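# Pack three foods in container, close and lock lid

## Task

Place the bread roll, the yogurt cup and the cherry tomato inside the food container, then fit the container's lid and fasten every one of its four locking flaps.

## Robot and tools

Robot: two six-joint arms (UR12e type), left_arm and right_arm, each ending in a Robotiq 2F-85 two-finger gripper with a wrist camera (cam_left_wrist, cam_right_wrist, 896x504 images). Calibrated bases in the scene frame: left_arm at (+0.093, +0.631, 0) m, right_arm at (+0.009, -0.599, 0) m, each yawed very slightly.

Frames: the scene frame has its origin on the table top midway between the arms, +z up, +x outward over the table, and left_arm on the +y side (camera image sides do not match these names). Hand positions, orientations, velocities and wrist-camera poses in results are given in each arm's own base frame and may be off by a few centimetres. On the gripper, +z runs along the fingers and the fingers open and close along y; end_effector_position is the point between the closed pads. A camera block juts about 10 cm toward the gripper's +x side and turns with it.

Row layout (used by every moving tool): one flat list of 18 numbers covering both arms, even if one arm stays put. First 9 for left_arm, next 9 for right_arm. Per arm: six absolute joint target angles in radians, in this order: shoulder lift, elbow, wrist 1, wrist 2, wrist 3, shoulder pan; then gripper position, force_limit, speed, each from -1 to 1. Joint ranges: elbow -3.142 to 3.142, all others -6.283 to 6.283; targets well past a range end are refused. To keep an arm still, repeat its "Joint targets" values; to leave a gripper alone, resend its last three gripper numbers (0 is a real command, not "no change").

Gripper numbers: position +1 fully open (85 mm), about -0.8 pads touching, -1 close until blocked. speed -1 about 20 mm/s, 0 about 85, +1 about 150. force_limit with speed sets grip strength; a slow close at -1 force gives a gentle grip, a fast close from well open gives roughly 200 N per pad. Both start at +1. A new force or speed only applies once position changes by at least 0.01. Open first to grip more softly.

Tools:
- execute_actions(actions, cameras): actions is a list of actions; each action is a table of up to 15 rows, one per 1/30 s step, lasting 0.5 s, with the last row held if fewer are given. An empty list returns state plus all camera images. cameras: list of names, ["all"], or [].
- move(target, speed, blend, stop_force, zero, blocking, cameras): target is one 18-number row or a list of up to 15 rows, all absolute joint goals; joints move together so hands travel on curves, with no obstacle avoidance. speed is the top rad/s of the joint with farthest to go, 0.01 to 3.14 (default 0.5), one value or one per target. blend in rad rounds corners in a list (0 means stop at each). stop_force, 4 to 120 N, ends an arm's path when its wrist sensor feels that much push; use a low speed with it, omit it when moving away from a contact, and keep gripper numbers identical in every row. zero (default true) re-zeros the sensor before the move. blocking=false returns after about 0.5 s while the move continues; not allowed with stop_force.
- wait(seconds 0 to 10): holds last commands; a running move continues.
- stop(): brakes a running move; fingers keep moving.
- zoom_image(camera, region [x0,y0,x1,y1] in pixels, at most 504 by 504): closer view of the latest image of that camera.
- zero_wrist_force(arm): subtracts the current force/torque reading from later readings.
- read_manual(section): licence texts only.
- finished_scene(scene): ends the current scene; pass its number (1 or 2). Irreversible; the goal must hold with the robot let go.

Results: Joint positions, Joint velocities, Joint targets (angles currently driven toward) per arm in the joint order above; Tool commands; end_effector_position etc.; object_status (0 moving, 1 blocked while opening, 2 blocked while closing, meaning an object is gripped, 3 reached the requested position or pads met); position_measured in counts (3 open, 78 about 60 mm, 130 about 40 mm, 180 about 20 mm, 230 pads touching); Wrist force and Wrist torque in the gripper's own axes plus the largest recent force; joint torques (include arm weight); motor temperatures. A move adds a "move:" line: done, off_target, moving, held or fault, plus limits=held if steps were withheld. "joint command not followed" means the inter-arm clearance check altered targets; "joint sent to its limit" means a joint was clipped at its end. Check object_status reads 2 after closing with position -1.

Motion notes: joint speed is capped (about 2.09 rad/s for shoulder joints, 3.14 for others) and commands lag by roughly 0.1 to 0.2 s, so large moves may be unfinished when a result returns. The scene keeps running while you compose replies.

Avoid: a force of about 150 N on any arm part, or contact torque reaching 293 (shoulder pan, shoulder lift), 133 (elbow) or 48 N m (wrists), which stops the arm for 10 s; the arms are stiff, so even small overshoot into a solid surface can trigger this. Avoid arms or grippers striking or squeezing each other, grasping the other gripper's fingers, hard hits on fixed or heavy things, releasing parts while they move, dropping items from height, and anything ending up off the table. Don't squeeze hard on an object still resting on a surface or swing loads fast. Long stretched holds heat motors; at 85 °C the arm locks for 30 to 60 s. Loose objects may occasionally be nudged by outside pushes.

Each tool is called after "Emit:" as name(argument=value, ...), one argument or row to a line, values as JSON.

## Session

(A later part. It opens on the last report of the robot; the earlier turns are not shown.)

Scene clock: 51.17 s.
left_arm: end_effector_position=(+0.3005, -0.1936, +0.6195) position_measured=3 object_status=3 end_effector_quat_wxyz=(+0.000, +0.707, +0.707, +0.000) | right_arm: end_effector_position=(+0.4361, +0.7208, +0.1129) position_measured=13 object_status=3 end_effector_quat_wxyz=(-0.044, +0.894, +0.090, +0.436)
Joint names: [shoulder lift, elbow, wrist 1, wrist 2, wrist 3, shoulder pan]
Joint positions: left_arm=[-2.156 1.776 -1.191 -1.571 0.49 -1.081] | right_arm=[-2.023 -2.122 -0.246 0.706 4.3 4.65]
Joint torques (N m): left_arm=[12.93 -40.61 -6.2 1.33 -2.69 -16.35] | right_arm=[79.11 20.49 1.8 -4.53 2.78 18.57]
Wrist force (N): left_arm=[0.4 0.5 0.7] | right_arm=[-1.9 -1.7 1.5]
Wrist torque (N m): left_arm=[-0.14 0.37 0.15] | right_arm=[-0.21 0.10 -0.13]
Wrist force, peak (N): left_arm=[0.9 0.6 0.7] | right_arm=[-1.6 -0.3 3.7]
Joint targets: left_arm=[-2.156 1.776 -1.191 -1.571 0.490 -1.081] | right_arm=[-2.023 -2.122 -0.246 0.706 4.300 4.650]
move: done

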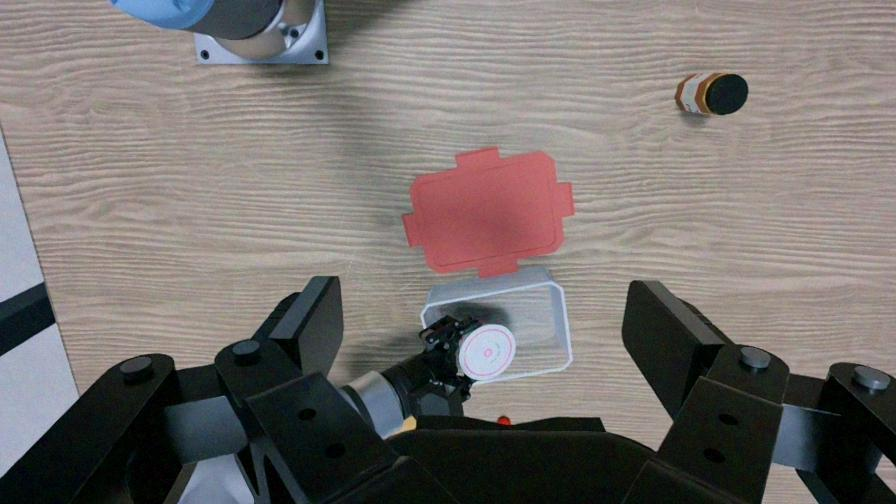

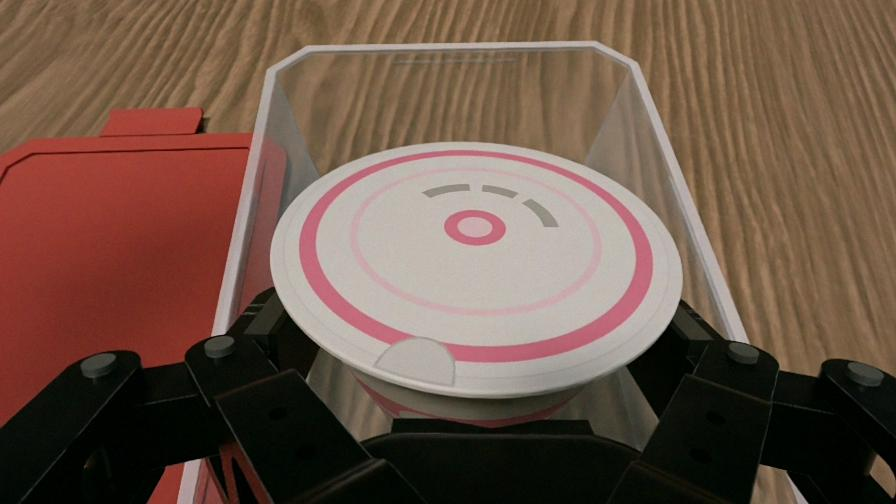

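Emit:
move(
  target=[
    [-2.156,1.776,-1.191,-1.571,0.49,-1.081,1,1,1,-2.2034,-2.0259,-0.0415,0.7493,4.139,4.5343,0.92,-0.8,-1],
    [-2.156,1.776,-1.191,-1.571,0.49,-1.081,1,1,1,-2.2034,-2.0259,-0.0415,0.7493,4.139,4.5343,1,-0.8,-1],
    [-2.156,1.776,-1.191,-1.571,0.49,-1.081,1,1,1,-2.1686,-2.0885,-0.0798,0.7231,4.2282,4.5997,1,-0.8,-1],
  ],
  speed=0.15,
  cameras=["all"],
)

Scene clock: 54.87 s.
left_arm: end_effector_position=(+0.3005, -0.1936, +0.6195) position_measured=3 object_status=3 end_effector_quat_wxyz=(+0.000, +0.707, +0.707, +0.000) | right_arm: end_effector_position=(+0.4720, +0.7281, +0.0430) position_measured=3 object_status=3 end_effector_quat_wxyz=(-0.044, +0.894, +0.090, +0.436)
Joint names: [shoulder lift, elbow, wrist 1, wrist 2, wrist 3, shoulder pan]
Joint positions: left_arm=[-2.156 1.776 -1.191 -1.571 0.49 -1.081] | right_arm=[-2.169 -2.088 -0.08 0.723 4.228 4.6]
Joint torques (N m): left_arm=[16.73 -41.58 -6.08 0.71 -2.89 -16.07] | right_arm=[84.89 12.52 0.72 -3.19 2.43 21.71]
Wrist force (N): left_arm=[0.7 0.5 0.7] | right_arm=[2.4 -1.4 0.5]
Wrist torque (N m): left_arm=[-0.13 0.33 0.15] | right_arm=[-0.24 -0.19 -0.13]
Wrist force, peak (N): left_arm=[0.9 0.7 0.6] | right_arm=[-1.4 -1.4 3.0]
Joint targets: left_arm=[-2.156 1.776 -1.191 -1.571 0.490 -1.081] | right_arm=[-2.169 -2.089 -0.080 0.723 4.228 4.600]
move: done

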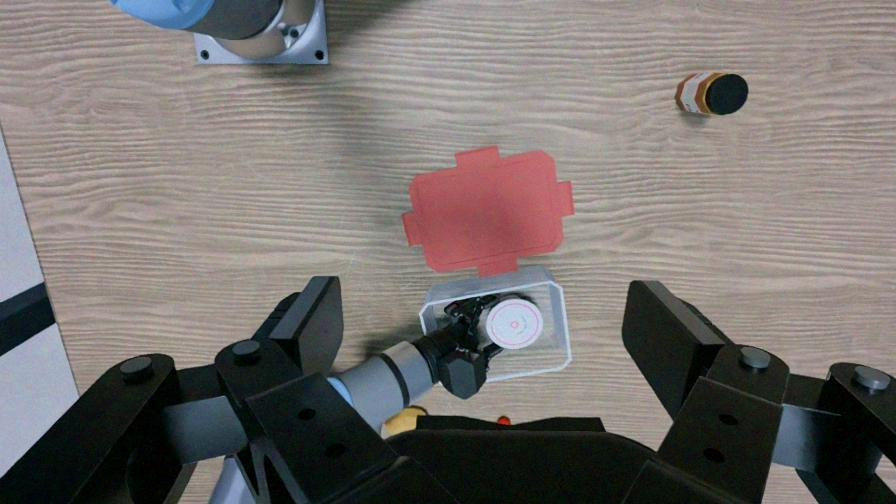

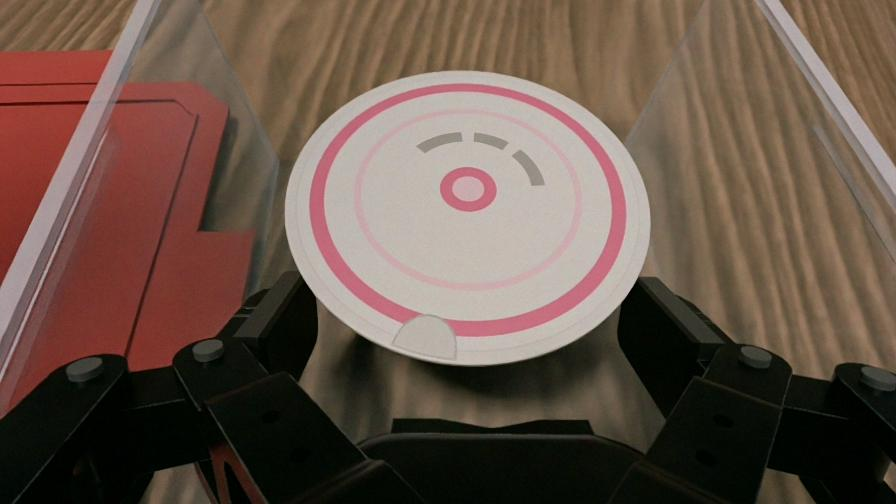

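Emit:
move(
  target=[
    [-2.156,1.776,-1.191,-1.571,0.49,-1.081,1,1,1,-2.1248,-2.1227,-0.1338,0.7090,4.2870,4.6407,1,-0.8,-1],
    [-2.156,1.776,-1.191,-1.571,0.49,-1.081,1,1,1,-1.9824,-2.1711,-0.3210,0.6854,4.4086,4.7221,1,-0.8,-1],
  ],
  speed=0.15,
  blend=[0.02,0],
)

Emit:
move(
  target=[
    [-2.156,1.776,-1.191,-1.571,0.49,-1.081,1,1,1,-1.7824,-2.1711,-0.5210,0.6854,4.4086,4.7221,1,-0.8,-1],
    [-2.156,1.776,-1.191,-1.571,0.49,-1.081,1,1,1,-1.416,-1.995,-1.302,1.571,5.732,4.162,1,-0.8,-1],
  ],
  speed=0.9,
  blend=[0.1,0],
  cameras=["all"],
)

Scene clock: 57.50 s.
left_arm: end_effector_position=(+0.3005, -0.1936, +0.6195) position_measured=3 object_status=3 end_effector_quat_wxyz=(+0.000, +0.707, +0.707, +0.000) | right_arm: end_effector_position=(+0.3871, +0.7108, +0.1112) position_measured=3 object_status=3 end_effector_quat_wxyz=(-0.044, +0.894, +0.090, +0.436)
Joint names: [shoulder lift, elbow, wrist 1, wrist 2, wrist 3, shoulder pan]
Joint positions: left_arm=[-2.156 1.776 -1.191 -1.571 0.49 -1.081] | right_arm=[-1.983 -2.171 -0.321 0.685 4.409 4.722]
Joint torques (N m): left_arm=[15.52 -40.08 -6.21 0.64 -2.76 -16.88] | right_arm=[76.35 19.61 0.78 -3.65 1.91 18.15]
Wrist force (N): left_arm=[0.6 0.5 0.5] | right_arm=[-0.5 -0.9 1.1]
Wrist torque (N m): left_arm=[-0.13 0.36 0.14] | right_arm=[-0.08 0.07 -0.17]
Wrist force, peak (N): left_arm=[1.0 0.8 0.5] | right_arm=[3.2 -1.4 0.5]
Joint targets: left_arm=[-2.156 1.776 -1.191 -1.571 0.490 -1.081] | right_arm=[-1.982 -2.171 -0.321 0.685 4.409 4.722]
move: done

Scene clock: 59.90 s.
left_arm: end_effector_position=(+0.3005, -0.1936, +0.6195) position_measured=3 object_status=3 end_effector_quat_wxyz=(+0.000, +0.707, +0.707, +0.000) | right_arm: end_effector_position=(+0.4497, +0.4000, +0.3499) position_measured=3 object_status=3 end_effector_quat_wxyz=(+0.000, +0.707, -0.707, +0.000)
Joint names: [shoulder lift, elbow, wrist 1, wrist 2, wrist 3, shoulder pan]
Joint positions: left_arm=[-2.156 1.776 -1.191 -1.571 0.49 -1.081] | right_arm=[-1.416 -1.995 -1.302 1.571 5.732 4.162]
Joint torques (N m): left_arm=[17.18 -40.88 -6.4 0.55 -2.58 -18.18] | right_arm=[49.66 62.51 1.25 2.8 1.94 -15.55]
Wrist force (N): left_arm=[0.5 0.7 0.2] | right_arm=[-0.5 -1.4 0.8]
Wrist torque (N m): left_arm=[-0.10 0.36 0.15] | right_arm=[-0.07 0.22 -0.40]
Wrist force, peak (N): left_arm=[0.6 0.9 0.8] | right_arm=[-3.3 -2.1 3.0]
Joint targets: left_arm=[-2.156 1.776 -1.191 -1.571 0.490 -1.081] | right_arm=[-1.416 -1.995 -1.302 1.571 5.732 4.162]
move: done

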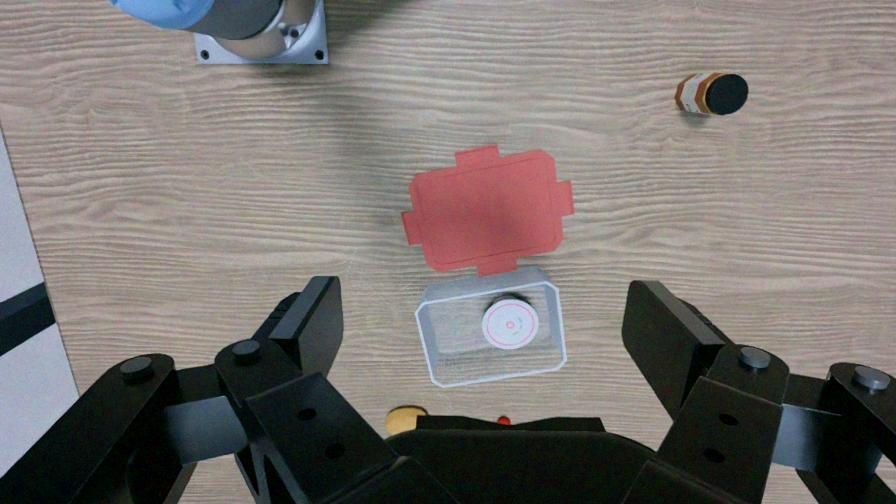

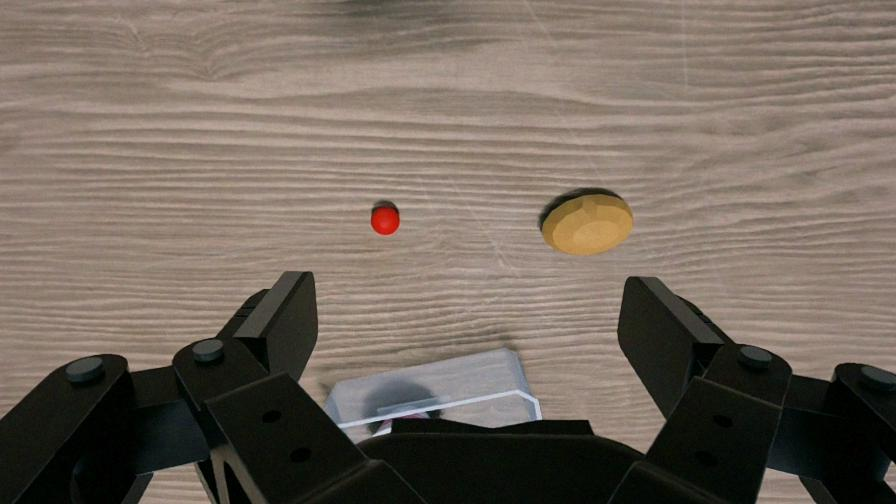

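Emit:
move(
  target=[-2.156,1.776,-1.191,-1.571,0.49,-1.081,1,1,1,-1.5728,-2.3182,-0.8214,1.571,4.2559,4.4566,1,-0.8,-1],
  speed=0.8,
  cameras=["cam_right_wrist"],
)

Scene clock: 63.10 s.
left_arm: end_effector_position=(+0.3005, -0.1936, +0.6195) position_measured=3 object_status=3 end_effector_quat_wxyz=(+0.000, +0.707, +0.707, +0.000) | right_arm: end_effector_position=(+0.3050, +0.4779, +0.1202) position_measured=3 object_status=3 end_effector_quat_wxyz=(+0.000, +0.995, +0.100, +0.000)
Joint names: [shoulder lift, elbow, wrist 1, wrist 2, wrist 3, shoulder pan]
Joint positions: left_arm=[-2.156 1.776 -1.191 -1.571 0.49 -1.081] | right_arm=[-1.573 -2.318 -0.821 1.571 4.256 4.457]
Joint torques (N m): left_arm=[14.7 -41.61 -6.61 0.32 -2.66 -15.84] | right_arm=[30.1 29.39 7.73 2.15 -2.15 19]
Wrist force (N): left_arm=[0.5 0.5 0.6] | right_arm=[-1.2 -0.8 1.3]
Wrist torque (N m): left_arm=[-0.13 0.36 0.15] | right_arm=[0.06 0.38 -0.28]
Wrist force, peak (N): left_arm=[0.9 0.9 0.5] | right_arm=[-1.5 -1.4 2.4]
Joint targets: left_arm=[-2.156 1.776 -1.191 -1.571 0.490 -1.081] | right_arm=[-1.573 -2.318 -0.821 1.571 4.256 4.457]
move: done
Images, in order (width x height): cam_right_wrist 896x504.

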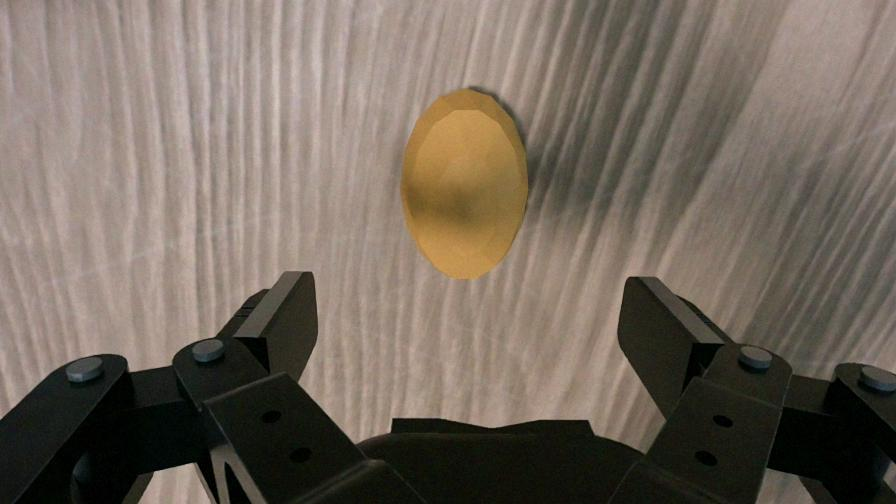

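Emit:
move(
  target=[
    [-2.156,1.776,-1.191,-1.571,0.49,-1.081,1,1,1,-1.7503,-2.3803,-0.5818,1.571,4.2349,4.4356,1,-0.8,-1],
    [-2.156,1.776,-1.191,-1.571,0.49,-1.081,1,1,1,-1.7503,-2.3803,-0.5818,1.571,4.2349,4.4356,-1,-0.8,-0.8],
  ],
  speed=0.25,
  cameras=["cam_right_wrist"],
)

Scene clock: 66.87 s.
left_arm: end_effector_position=(+0.3005, -0.1936, +0.6195) position_measured=3 object_status=3 end_effector_quat_wxyz=(+0.000, +0.707, +0.707, +0.000) | right_arm: end_effector_position=(+0.3159, +0.4751, +0.0221) position_measured=89 object_status=0 end_effector_quat_wxyz=(+0.000, +0.995, +0.100, +0.000)
Joint names: [shoulder lift, elbow, wrist 1, wrist 2, wrist 3, shoulder pan]
Joint positions: left_arm=[-2.156 1.776 -1.191 -1.571 0.49 -1.081] | right_arm=[-1.75 -2.38 -0.582 1.571 4.235 4.436]
Joint torques (N m): left_arm=[14.14 -40.71 -5.95 -0.47 -2.57 -16.87] | right_arm=[33.02 19.27 5.25 0.97 -2.34 -11.31]
Wrist force (N): left_arm=[0.5 0.4 0.5] | right_arm=[-3.8 3.8 -27.0]
Wrist torque (N m): left_arm=[-0.17 0.36 0.14] | right_arm=[-0.25 0.15 -0.25]
Wrist force, peak (N): left_arm=[0.4 0.8 0.9] | right_arm=[-4.7 4.1 -27.2]
Joint targets: left_arm=[-2.156 1.776 -1.191 -1.571 0.490 -1.081] | right_arm=[-1.750 -2.380 -0.582 1.571 4.235 4.436]
move: done
Images, in order (width x height): cam_right_wrist 896x504.

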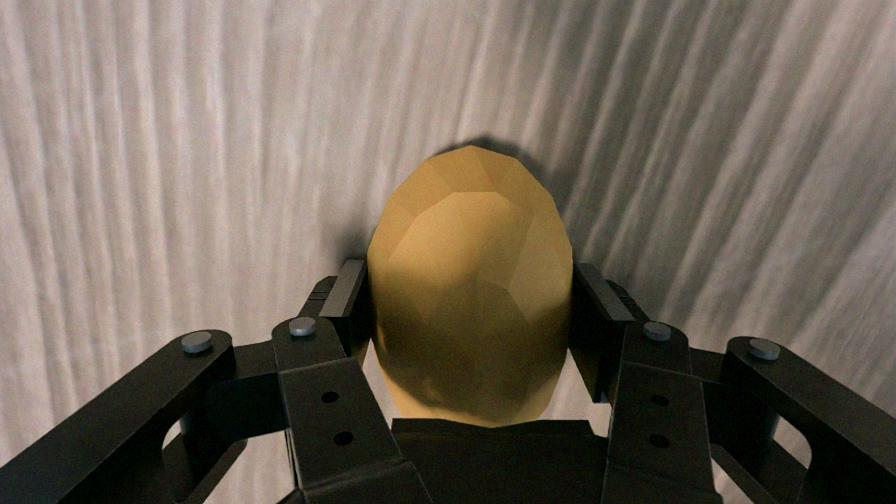

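Emit:
move(
  target=[
    [-2.156,1.776,-1.191,-1.571,0.49,-1.081,1,1,1,-1.4980,-2.2547,-0.9597,1.571,4.2349,4.4356,-1,-0.8,-0.8],
    [-2.156,1.776,-1.191,-1.571,0.49,-1.081,1,1,1,-1.9175,-1.7825,-1.0124,1.571,4.2051,4.4145,-1,-0.8,-0.8],
  ],
  speed=0.5,
  cameras=["all"],
)

Scene clock: 70.10 s.
left_arm: end_effector_position=(+0.3005, -0.1936, +0.6195) position_measured=3 object_status=3 end_effector_quat_wxyz=(+0.000, +0.707, +0.707, +0.000) | right_arm: end_effector_position=(+0.4049, +0.7258, +0.1702) position_measured=89 object_status=2 end_effector_quat_wxyz=(+0.000, +0.995, +0.105, +0.000)
Joint names: [shoulder lift, elbow, wrist 1, wrist 2, wrist 3, shoulder pan]
Joint positions: left_arm=[-2.156 1.776 -1.191 -1.571 0.49 -1.081] | right_arm=[-1.917 -1.783 -1.012 1.571 4.205 4.415]
Joint torques (N m): left_arm=[15.17 -40.1 -6.22 -0.63 -2.87 -16.35] | right_arm=[68.19 56.76 1.39 1.18 -2.55 -11.91]
Wrist force (N): left_arm=[0.7 0.3 0.6] | right_arm=[-1.1 -1.7 0.8]
Wrist torque (N m): left_arm=[-0.17 0.34 0.15] | right_arm=[-0.09 0.34 -0.27]
Wrist force, peak (N): left_arm=[1.1 0.6 0.6] | right_arm=[-4.3 4.3 -27.5]
Joint targets: left_arm=[-2.156 1.776 -1.191 -1.571 0.490 -1.081] | right_arm=[-1.917 -1.782 -1.012 1.571 4.205 4.415]
move: done

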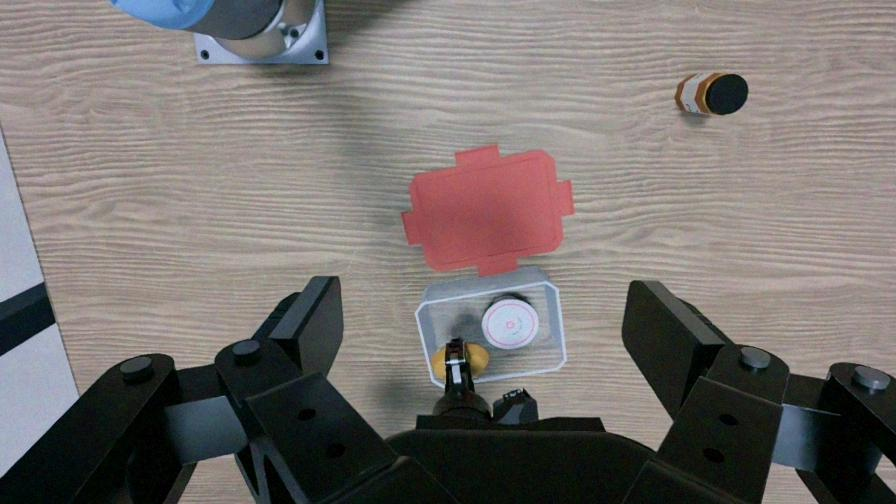

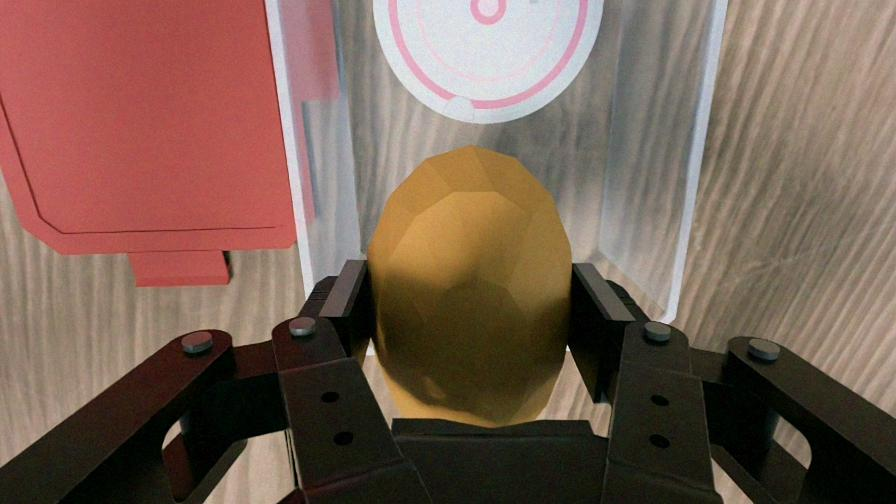

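Emit:
move(
  target=[
    [-2.156,1.776,-1.191,-1.571,0.49,-1.081,1,1,1,-1.9044,-1.8015,-1.0065,1.571,4.1942,4.4036,-1,-0.8,-0.8],
    [-2.156,1.776,-1.191,-1.571,0.49,-1.081,1,1,1,-1.9733,-1.8508,-0.8883,1.571,4.1942,4.4036,-1,-0.8,-0.8],
    [-2.156,1.776,-1.191,-1.571,0.49,-1.081,1,1,1,-2.0561,-1.8868,-0.7695,1.571,4.1942,4.4036,-1,-0.8,-0.8],
  ],
  speed=[0.15,0.1,0.07],
  stop_force=7,
  cameras=["all"],
)

Scene clock: 74.50 s.
left_arm: end_effector_position=(+0.3005, -0.1936, +0.6195) position_measured=3 object_status=3 end_effector_quat_wxyz=(+0.000, +0.707, +0.707, +0.000) | right_arm: end_effector_position=(+0.4100, +0.7124, +0.0282) position_measured=89 object_status=2 end_effector_quat_wxyz=(+0.000, +0.995, +0.105, +0.000)
Joint names: [shoulder lift, elbow, wrist 1, wrist 2, wrist 3, shoulder pan]
Joint positions: left_arm=[-2.156 1.776 -1.191 -1.571 0.49 -1.081] | right_arm=[-2.056 -1.887 -0.769 1.571 4.194 4.404]
Joint torques (N m): left_arm=[15.82 -40.48 -6.17 -0.62 -2.91 -17.72] | right_arm=[61.38 23.94 7.12 0.5 -2.43 -11.91]
Wrist force (N): left_arm=[0.5 0.4 0.5] | right_arm=[0.3 -1.9 -3.9]
Wrist torque (N m): left_arm=[-0.16 0.36 0.15] | right_arm=[-0.11 0.18 -0.24]
Wrist force, peak (N): left_arm=[0.6 1.1 0.6] | right_arm=[0.5 -1.6 -6.0]
Joint targets: left_arm=[-2.156 1.776 -1.191 -1.571 0.490 -1.081] | right_arm=[-2.056 -1.887 -0.769 1.571 4.194 4.404]
move: done

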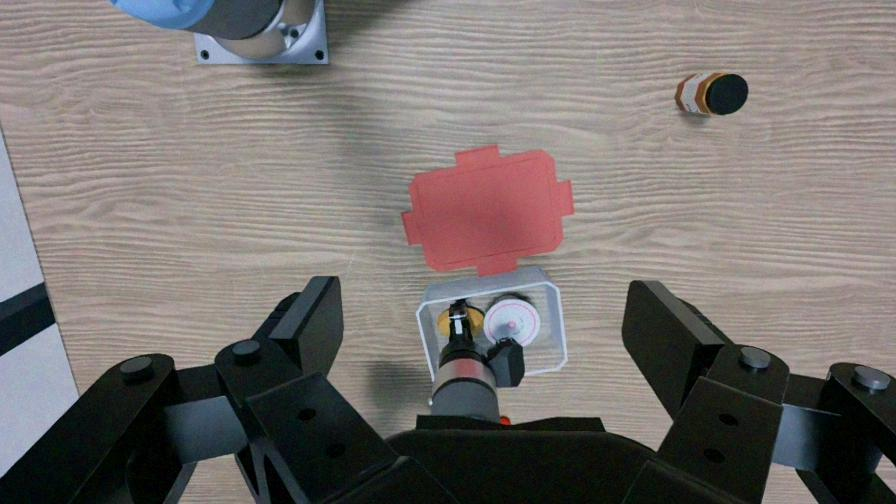

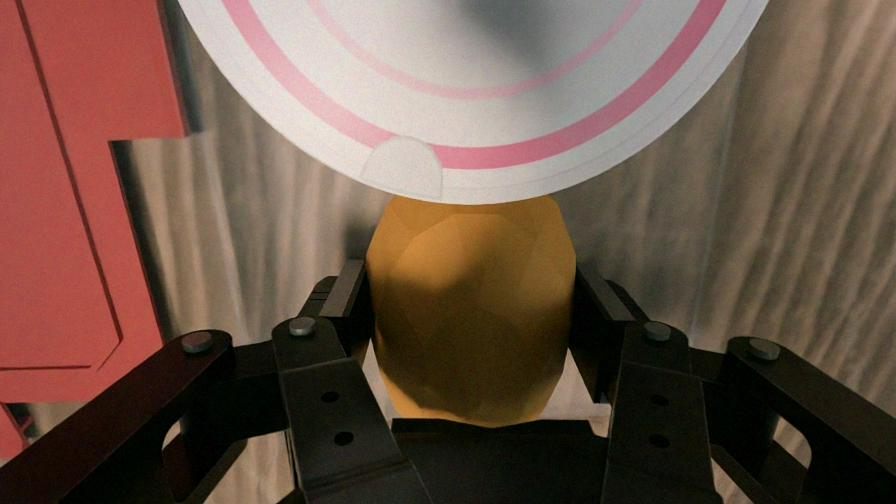

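Contact. Release, lift, and look at the tomato.

Emit:
move(
  target=[
    [-2.156,1.776,-1.191,-1.571,0.49,-1.081,1,1,1,-2.0561,-1.8868,-0.7695,1.571,4.1942,4.4036,0.42,-0.8,-1],
    [-2.156,1.776,-1.191,-1.571,0.49,-1.081,1,1,1,-1.9733,-1.8508,-0.8883,1.571,4.1942,4.4036,0.42,-0.8,-1],
    [-2.156,1.776,-1.191,-1.571,0.49,-1.081,1,1,1,-1.9044,-1.8015,-1.0065,1.571,4.1942,4.4036,0.42,-0.8,-1],
  ],
  speed=0.25,
  blend=[0,0.02,0],
  cameras=["all"],
)

Scene clock: 76.63 s.
left_arm: end_effector_position=(+0.3005, -0.1936, +0.6195) position_measured=3 object_status=3 end_effector_quat_wxyz=(+0.000, +0.707, +0.707, +0.000) | right_arm: end_effector_position=(+0.4100, +0.7125, +0.1699) position_measured=76 object_status=3 end_effector_quat_wxyz=(+0.000, +0.995, +0.105, +0.000)
Joint names: [shoulder lift, elbow, wrist 1, wrist 2, wrist 3, shoulder pan]
Joint positions: left_arm=[-2.156 1.776 -1.191 -1.571 0.49 -1.081] | right_arm=[-1.905 -1.802 -1.006 1.571 4.194 4.404]
Joint torques (N m): left_arm=[14.9 -41.44 -6.28 -1 -2.52 -15.2] | right_arm=[88.17 56.69 0.65 0.34 -2.11 -6.59]
Wrist force (N): left_arm=[0.2 0.6 0.1] | right_arm=[-1.3 -1.6 0.6]
Wrist torque (N m): left_arm=[-0.13 0.41 0.15] | right_arm=[-0.08 0.36 -0.28]
Wrist force, peak (N): left_arm=[0.7 0.5 0.7] | right_arm=[-0.1 -1.4 -4.2]
Joint targets: left_arm=[-2.156 1.776 -1.191 -1.571 0.490 -1.081] | right_arm=[-1.904 -1.802 -1.006 1.571 4.194 4.404]
move: done

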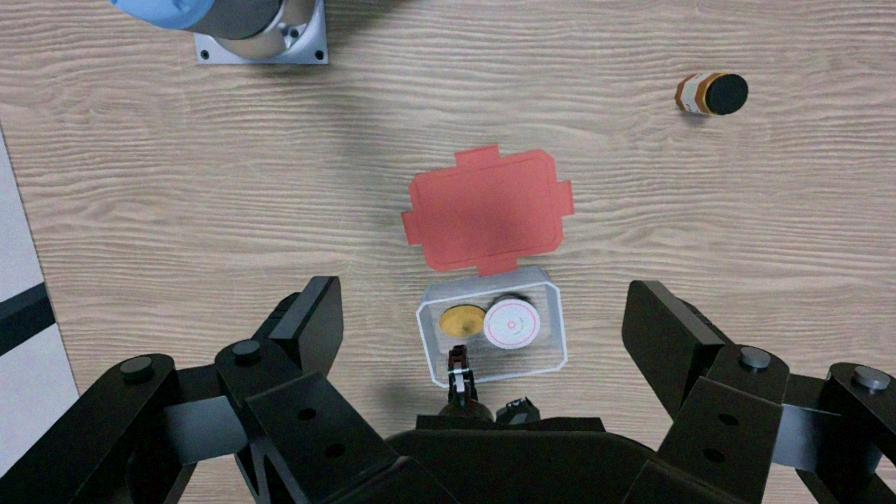

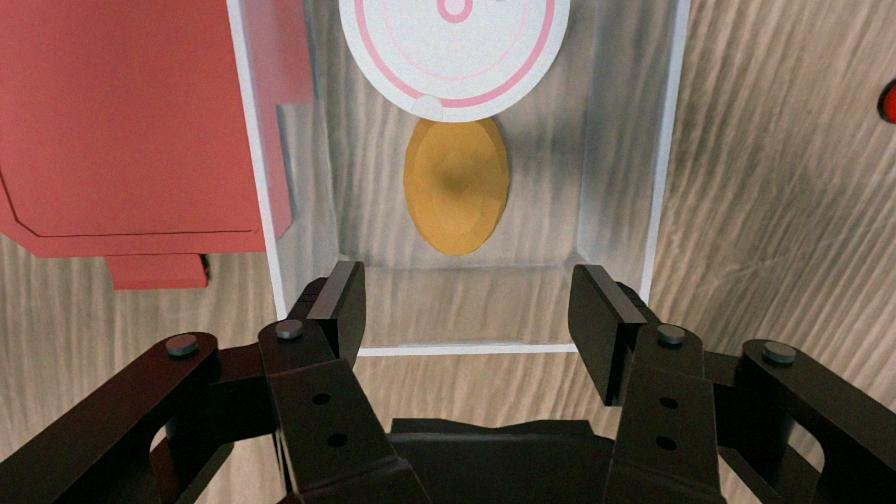

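Emit:
move(
  target=[-2.156,1.776,-1.191,-1.571,0.49,-1.081,1,1,1,-1.7837,-2.0750,-0.8537,1.571,5.4928,4.1318,0.42,-0.8,-1],
  speed=0.6,
  cameras=["cam_right_wrist"],
)

Scene clock: 79.93 s.
left_arm: end_effector_position=(+0.3005, -0.1936, +0.6195) position_measured=3 object_status=3 end_effector_quat_wxyz=(+0.000, +0.707, +0.707, +0.000) | right_arm: end_effector_position=(+0.5186, +0.4732, +0.1200) position_measured=76 object_status=3 end_effector_quat_wxyz=(+0.000, +0.777, -0.629, +0.000)
Joint names: [shoulder lift, elbow, wrist 1, wrist 2, wrist 3, shoulder pan]
Joint positions: left_arm=[-2.156 1.776 -1.191 -1.571 0.49 -1.081] | right_arm=[-1.784 -2.075 -0.854 1.571 5.493 4.132]
Joint torques (N m): left_arm=[13.95 -41.58 -6.11 -1.25 -2.55 -15.08] | right_arm=[67.89 30.31 7.84 -0.05 1.49 -12.31]
Wrist force (N): left_arm=[0.2 0.5 0.6] | right_arm=[-0.9 -1.7 1.9]
Wrist torque (N m): left_arm=[-0.14 0.41 0.15] | right_arm=[-0.15 0.33 -0.37]
Wrist force, peak (N): left_arm=[0.6 1.1 0.4] | right_arm=[-2.3 -2.8 0.5]
Joint targets: left_arm=[-2.156 1.776 -1.191 -1.571 0.490 -1.081] | right_arm=[-1.784 -2.075 -0.854 1.571 5.493 4.132]
move: done
Images, in order (width x height): cam_right_wrist 896x504.

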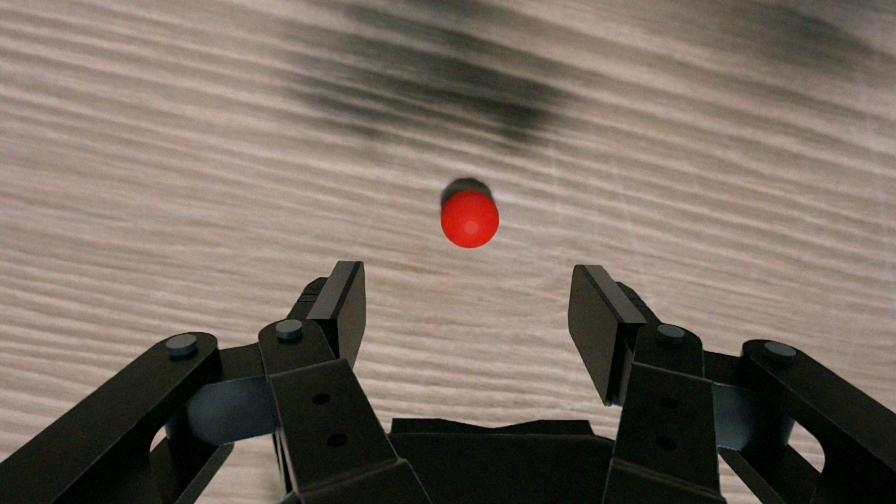

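Emit:
move(
  target=[
    [-2.156,1.776,-1.191,-1.571,0.49,-1.081,1,1,1,-1.9100,-2.1393,-0.6631,1.571,5.5047,4.1437,0.42,-0.8,-1],
    [-2.156,1.776,-1.191,-1.571,0.49,-1.081,1,1,1,-1.9100,-2.1393,-0.6631,1.571,5.5047,4.1437,-1,-1,-0.6],
    [-2.156,1.776,-1.191,-1.571,0.49,-1.081,1,1,1,-1.7197,-2.0430,-0.9497,1.571,5.5047,4.1437,-1,-1,-0.6],
    [-2.156,1.776,-1.191,-1.571,0.49,-1.081,1,1,1,-1.8615,-1.8613,-0.9896,1.571,5.7177,4.3567,-1,-1,-0.6],
  ],
  speed=[0.25,0.25,0.4,0.4],
  cameras=["all"],
)

Scene clock: 85.23 s.
left_arm: end_effector_position=(+0.3005, -0.1936, +0.6195) position_measured=3 object_status=3 end_effector_quat_wxyz=(+0.000, +0.707, +0.707, +0.000) | right_arm: end_effector_position=(+0.4325, +0.6640, +0.1700) position_measured=167 object_status=2 end_effector_quat_wxyz=(+0.000, +0.777, -0.629, +0.000)
Joint names: [shoulder lift, elbow, wrist 1, wrist 2, wrist 3, shoulder pan]
Joint positions: left_arm=[-2.156 1.776 -1.191 -1.571 0.49 -1.081] | right_arm=[-1.861 -1.861 -0.99 1.571 5.718 4.357]
Joint torques (N m): left_arm=[14.54 -40.62 -6.43 -1.91 -2.53 -16.19] | right_arm=[58.99 54.86 1.06 -0.87 2 18.04]
Wrist force (N): left_arm=[0.3 0.5 0.1] | right_arm=[-1.9 -1.4 0.8]
Wrist torque (N m): left_arm=[-0.15 0.40 0.15] | right_arm=[-0.07 0.53 -0.44]
Wrist force, peak (N): left_arm=[0.6 0.9 0.7] | right_arm=[-5.5 -0.2 0.8]
Joint targets: left_arm=[-2.156 1.776 -1.191 -1.571 0.490 -1.081] | right_arm=[-1.861 -1.861 -0.990 1.571 5.718 4.357]
move: done

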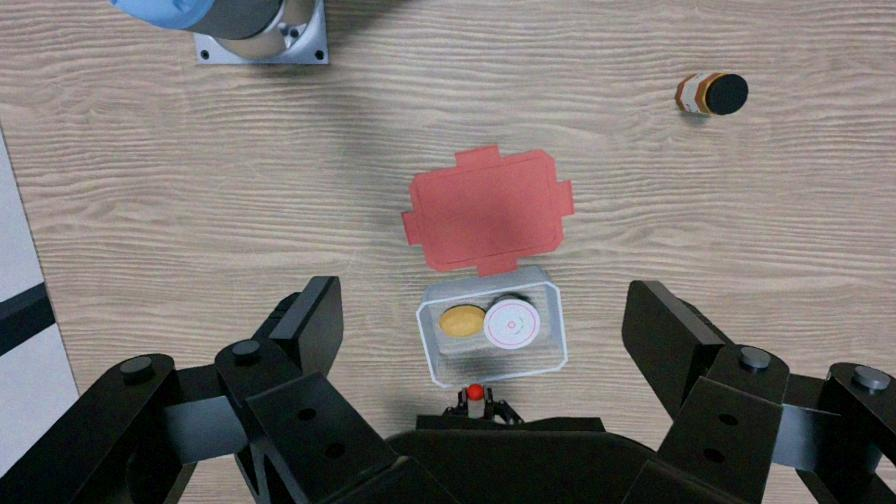

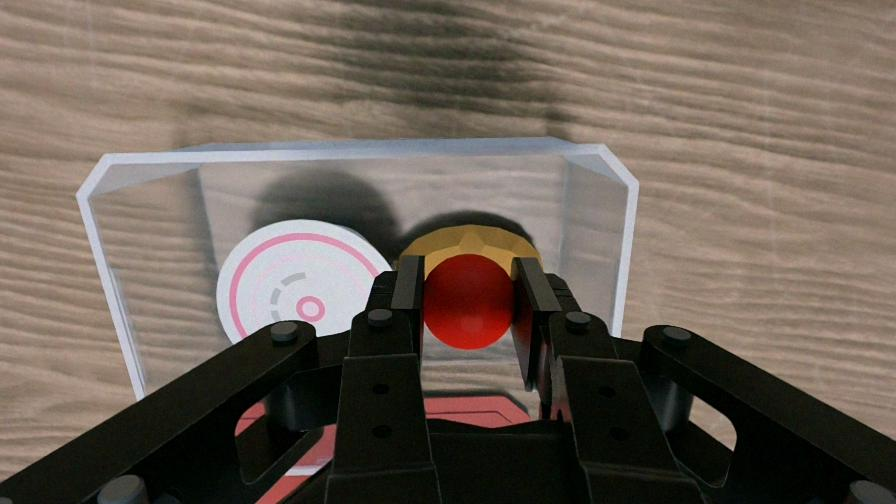

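Emit:
move(
  target=[
    [-2.156,1.776,-1.191,-1.571,0.49,-1.081,1,1,1,-1.9335,-1.9114,-0.8675,1.571,5.7177,4.3567,-1,-1,-0.6],
    [-2.156,1.776,-1.191,-1.571,0.49,-1.081,1,1,1,-2.0193,-1.9477,-0.7454,1.571,5.7177,4.3567,-1,-1,-0.6],
  ],
  speed=[0.15,0.08],
  stop_force=7,
  cameras=["cam_right_wrist"],
)

Scene clock: 88.73 s.
left_arm: end_effector_position=(+0.3005, -0.1936, +0.6195) position_measured=3 object_status=3 end_effector_quat_wxyz=(+0.000, +0.707, +0.707, +0.000) | right_arm: end_effector_position=(+0.4324, +0.6642, +0.0289) position_measured=167 object_status=2 end_effector_quat_wxyz=(+0.000, +0.777, -0.629, +0.000)
Joint names: [shoulder lift, elbow, wrist 1, wrist 2, wrist 3, shoulder pan]
Joint positions: left_arm=[-2.156 1.776 -1.191 -1.571 0.49 -1.081] | right_arm=[-2.019 -1.948 -0.745 1.571 5.718 4.357]
Joint torques (N m): left_arm=[14.44 -41.33 -6.29 -2.05 -2.18 -15.36] | right_arm=[61.12 26.62 7.99 -0.74 2.13 16.28]
Wrist force (N): left_arm=[0.7 0.5 0.4] | right_arm=[-1.6 -1.2 1.2]
Wrist torque (N m): left_arm=[-0.13 0.32 0.15] | right_arm=[-0.01 0.44 -0.37]
Wrist force, peak (N): left_arm=[0.7 1.0 0.6] | right_arm=[-1.2 -1.8 1.9]
Joint targets: left_arm=[-2.156 1.776 -1.191 -1.571 0.490 -1.081] | right_arm=[-2.019 -1.948 -0.745 1.571 5.718 4.357]
move: done
Images, in order (width x height): cam_right_wrist 896x504.

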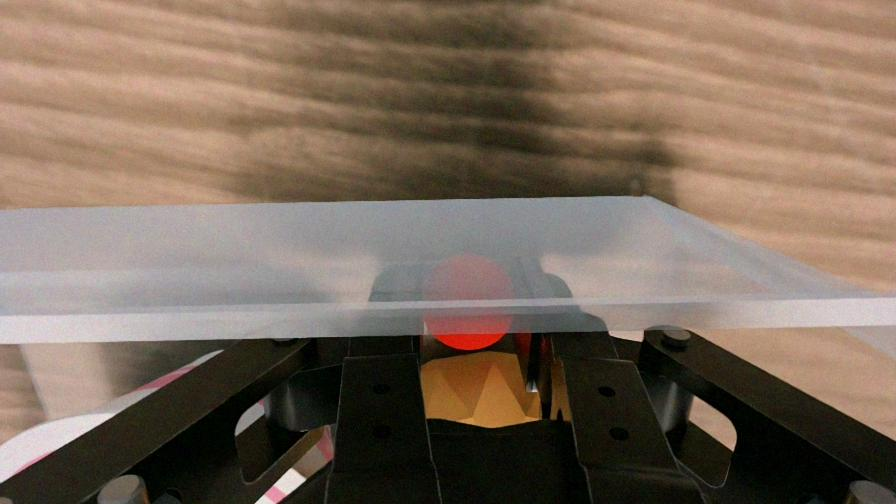

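Emit:
move(
  target=[
    [-2.156,1.776,-1.191,-1.571,0.49,-1.081,1,1,1,-2.0193,-1.9477,-0.7454,1.571,5.7177,4.3567,-0.18,-1,-0.8],
    [-2.156,1.776,-1.191,-1.571,0.49,-1.081,1,1,1,-1.8615,-1.8613,-0.9896,1.571,5.7177,4.3567,-0.18,-1,-0.8],
    [-2.0009,2.273,-1.8429,-1.571,0.530,-1.0407,1,1,1,-1.416,-1.995,-1.302,1.571,5.732,4.162,-0.18,-1,-0.8],
  ],
  speed=[0.3,0.3,0.7],
  cameras=["all"],
)

Scene clock: 92.53 s.
left_arm: end_effector_position=(+0.3600, -0.2699, +0.3002) position_measured=3 object_status=3 end_effector_quat_wxyz=(+0.000, +0.707, +0.707, +0.000) | right_arm: end_effector_position=(+0.4497, +0.4001, +0.3499) position_measured=151 object_status=3 end_effector_quat_wxyz=(+0.000, +0.707, -0.707, +0.000)
Joint names: [shoulder lift, elbow, wrist 1, wrist 2, wrist 3, shoulder pan]
Joint positions: left_arm=[-2.001 2.273 -1.843 -1.571 0.53 -1.041] | right_arm=[-1.416 -1.995 -1.302 1.571 5.732 4.162]
Joint torques (N m): left_arm=[4.75 -38.96 -7.06 -2.6 3.04 19.27] | right_arm=[49.46 40.33 0.76 -0.96 2.01 -13.75]
Wrist force (N): left_arm=[0.2 0.3 0.0] | right_arm=[-1.0 -1.2 1.0]
Wrist torque (N m): left_arm=[-0.18 0.42 0.03] | right_arm=[-0.04 0.30 -0.40]
Wrist force, peak (N): left_arm=[0.3 0.8 3.3] | right_arm=[-4.2 -1.0 2.8]
Joint targets: left_arm=[-2.001 2.273 -1.843 -1.571 0.530 -1.041] | right_arm=[-1.416 -1.995 -1.302 1.571 5.732 4.162]
move: done

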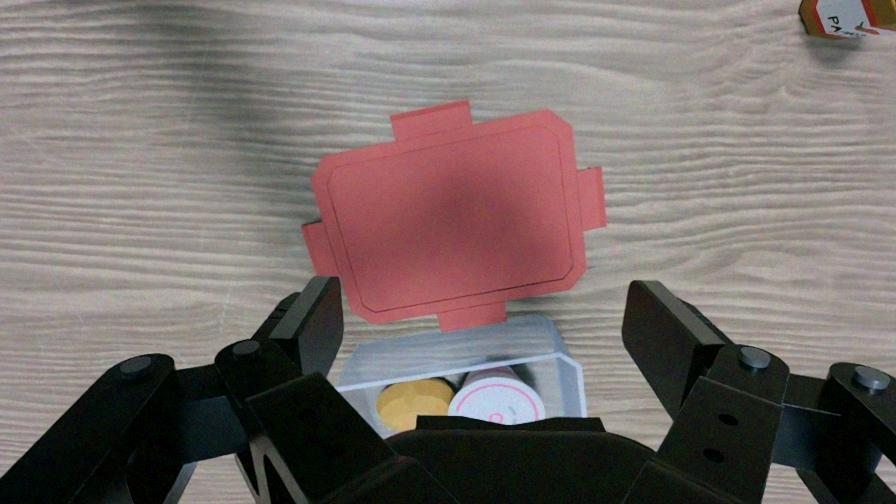

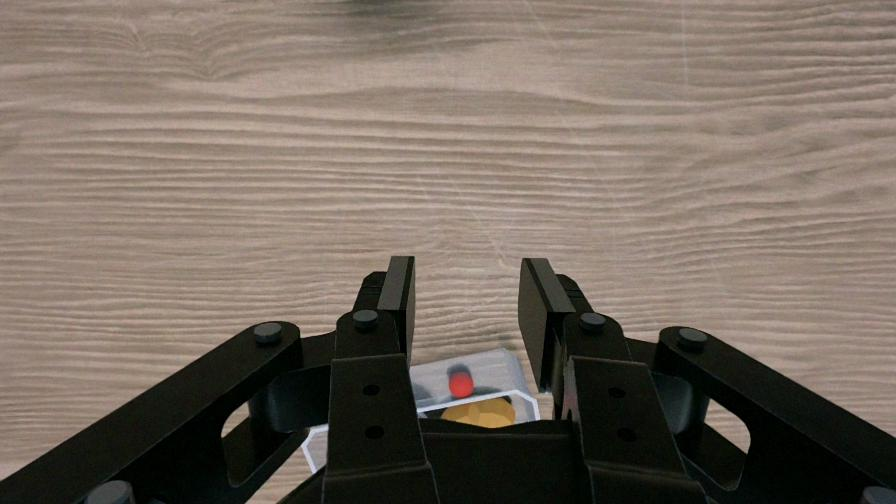

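Emit:
zoom_image(
  camera="cam_left_wrist",
  region=[290, 80, 630, 340],
)

Emit:
zoom_image(
  camera="cam_left_wrist",
  region=[280, 180, 480, 340],
)

Emit:
zoom_image(
  camera="cam_left_wrist",
  region=[500, 130, 640, 260],
)

Scaled by 1.482 from the camera's 896x504 image, which has a finer 1280x720 frame.

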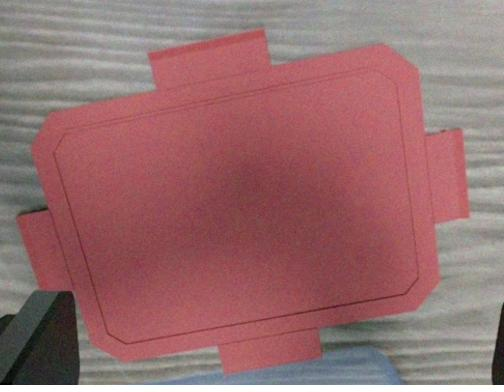

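Scaled by 2.520 from the camera's 896x504 image, which has a finer 1280x720 frame.

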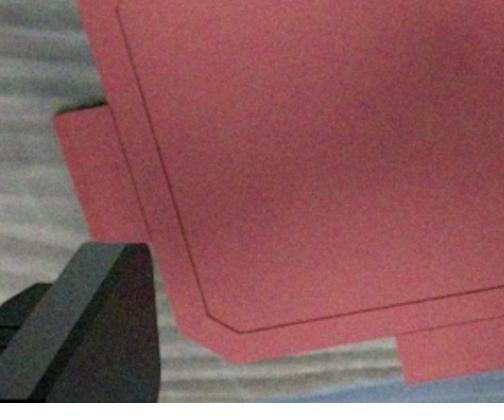

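Scaled by 3.600 from the camera's 896x504 image, which has a finer 1280x720 frame.

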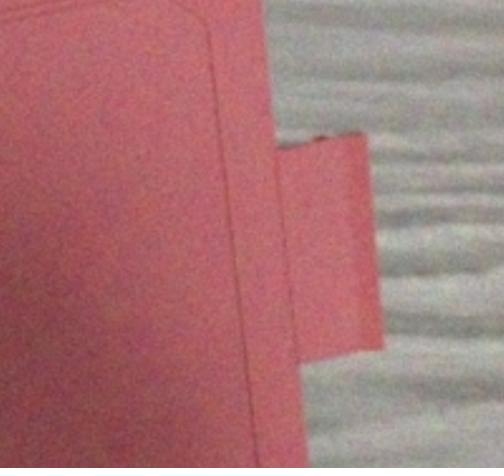

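Emit:
move(
  target=[
    [-2.0009,2.273,-1.8429,-1.571,0.530,-1.0407,1,1,1,-1.9372,-1.5728,-2.2815,0.3766,5.8212,5.0485,-0.18,-1,-0.8],
    [-2.0009,2.273,-1.8429,-1.571,0.530,-1.0407,1,1,1,-2.3372,-1.5728,-1.8815,0.3766,5.8212,5.0485,-0.18,-1,-0.8],
  ],
  speed=0.8,
  cameras=["cam_right_wrist"],
)

Emit:
zoom_image(
  camera="cam_right_wrist",
  region=[300, 50, 700, 300],
)

Scene clock: 96.97 s.
left_arm: end_effector_position=(+0.3600, -0.2699, +0.3001) position_measured=3 object_status=3 end_effector_quat_wxyz=(+0.000, +0.707, +0.707, +0.000) | right_arm: end_effector_position=(+0.1497, +0.9001, +0.0701) position_measured=151 object_status=3 end_effector_quat_wxyz=(+0.000, +0.766, +0.000, +0.643)
Joint names: [shoulder lift, elbow, wrist 1, wrist 2, wrist 3, shoulder pan]
Joint positions: left_arm=[-2.001 2.273 -1.843 -1.571 0.53 -1.041] | right_arm=[-2.337 -1.573 -1.882 0.377 5.821 5.049]
Joint torques (N m): left_arm=[0.31 -38.86 -6.99 -2.57 3.32 17.56] | right_arm=[84.05 47.17 4.63 -3.25 1.89 9.76]
Wrist force (N): left_arm=[0.4 0.5 0.2] | right_arm=[-0.4 -1.3 1.7]
Wrist torque (N m): left_arm=[-0.16 0.38 0.02] | right_arm=[-0.05 -0.10 -0.06]
Wrist force, peak (N): left_arm=[0.5 1.0 0.2] | right_arm=[-7.0 -1.9 2.3]
Joint targets: left_arm=[-2.001 2.273 -1.843 -1.571 0.530 -1.041] | right_arm=[-2.337 -1.573 -1.881 0.377 5.821 5.049]
move: done
Images, in order (width x height): cam_right_wrist 896x504.

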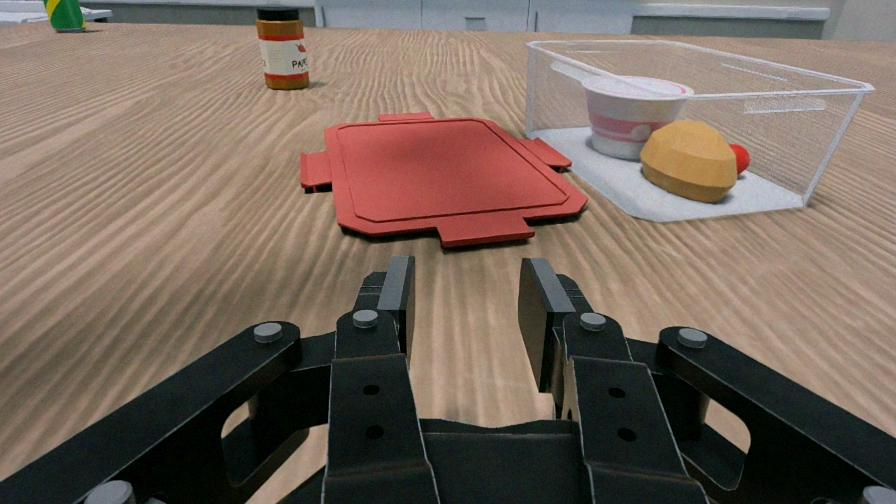

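Scaled by 1.260 from the camera's 896x504 image, which has a finer 1280x720 frame.

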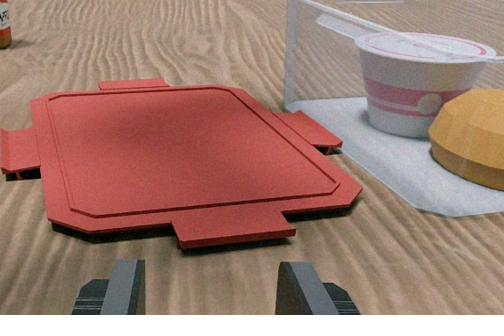

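Emit:
move(
  target=[
    [-2.0009,2.273,-1.8429,-1.571,0.530,-1.0407,1,1,1,-2.0372,-1.5728,-2.1815,0.3766,5.8212,5.0485,1,-1,-0.8],
    [-1.5678,2.3175,-2.3205,-1.571,2.065,-0.8775,1,1,1,-2.0968,-1.6109,-1.0047,1.571,1.2126,4.5636,1,-1,-0.8],
  ],
  speed=[0.6,1.2],
  cameras=["all"],
)

Scene clock: 103.70 s.
left_arm: end_effector_position=(+0.4789, -0.3041, +0.1203) position_measured=3 object_status=3 end_effector_quat_wxyz=(+0.000, +0.995, +0.100, +0.000) | right_arm: end_effector_position=(+0.3027, +0.8667, +0.1183) position_measured=3 object_status=3 end_effector_quat_wxyz=(+0.018, -0.027, +0.999, -0.022)
Joint names: [shoulder lift, elbow, wrist 1, wrist 2, wrist 3, shoulder pan]
Joint positions: left_arm=[-1.568 2.317 -2.32 -1.571 2.063 -0.878] | right_arm=[-2.095 -1.61 -1.046 1.529 1.385 4.58]
Joint torques (N m): left_arm=[-20.39 -29.71 -7.01 -2.79 2.87 14.29] | right_arm=[100.45 56.21 0.97 -2.5 2.18 20.9]
Wrist force (N): left_arm=[0.4 0.6 0.1] | right_arm=[-1.1 -1.0 1.3]
Wrist torque (N m): left_arm=[-0.12 0.38 -0.01] | right_arm=[-0.05 0.40 -0.41]
Wrist force, peak (N): left_arm=[0.5 0.7 0.8] | right_arm=[-6.2 -1.5 0.8]
Joint targets: left_arm=[-1.568 2.317 -2.320 -1.571 2.063 -0.878] | right_arm=[-2.095 -1.610 -1.046 1.529 1.385 4.580]
move: held (right_arm; a check stopped the path); path passed 1 of 2 targets; limits=held; right_arm: the wrist 3 is farthest, 0.173 rad from its target
joint command not followed: on one or more control steps a check withheld the commanded joint targets of the right arm, and it was not sent them on those steps.
cause: the commanded joint targets, or the way to them, would bring a part of the robot too close to another arm (a part of this arm just beyond the wrist 2 and a part of the left arm just beyond the elbow, 9 mm apart when this arm was first held).

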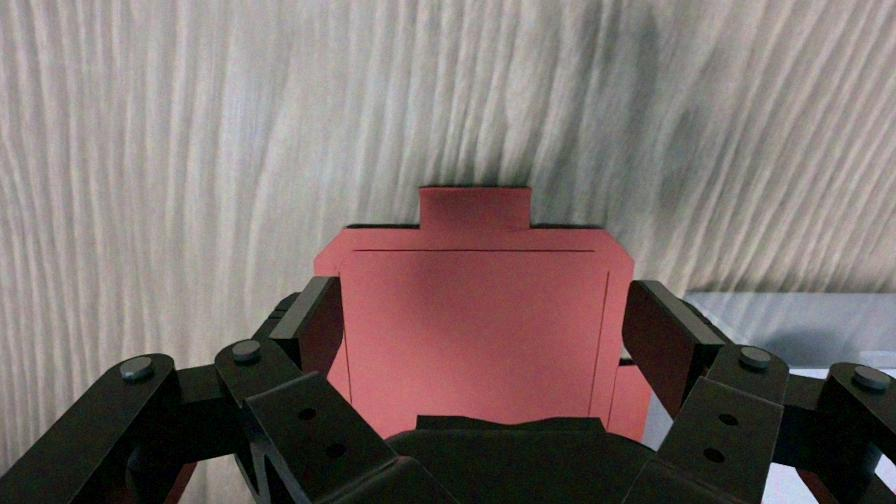

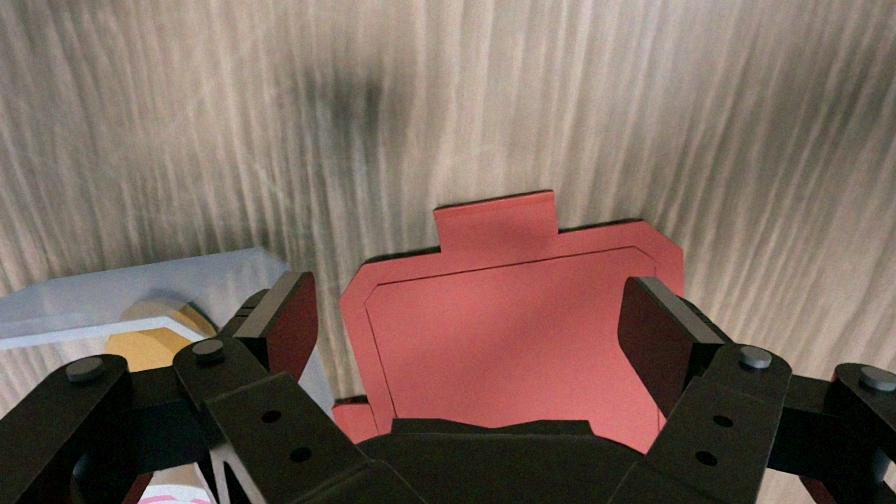

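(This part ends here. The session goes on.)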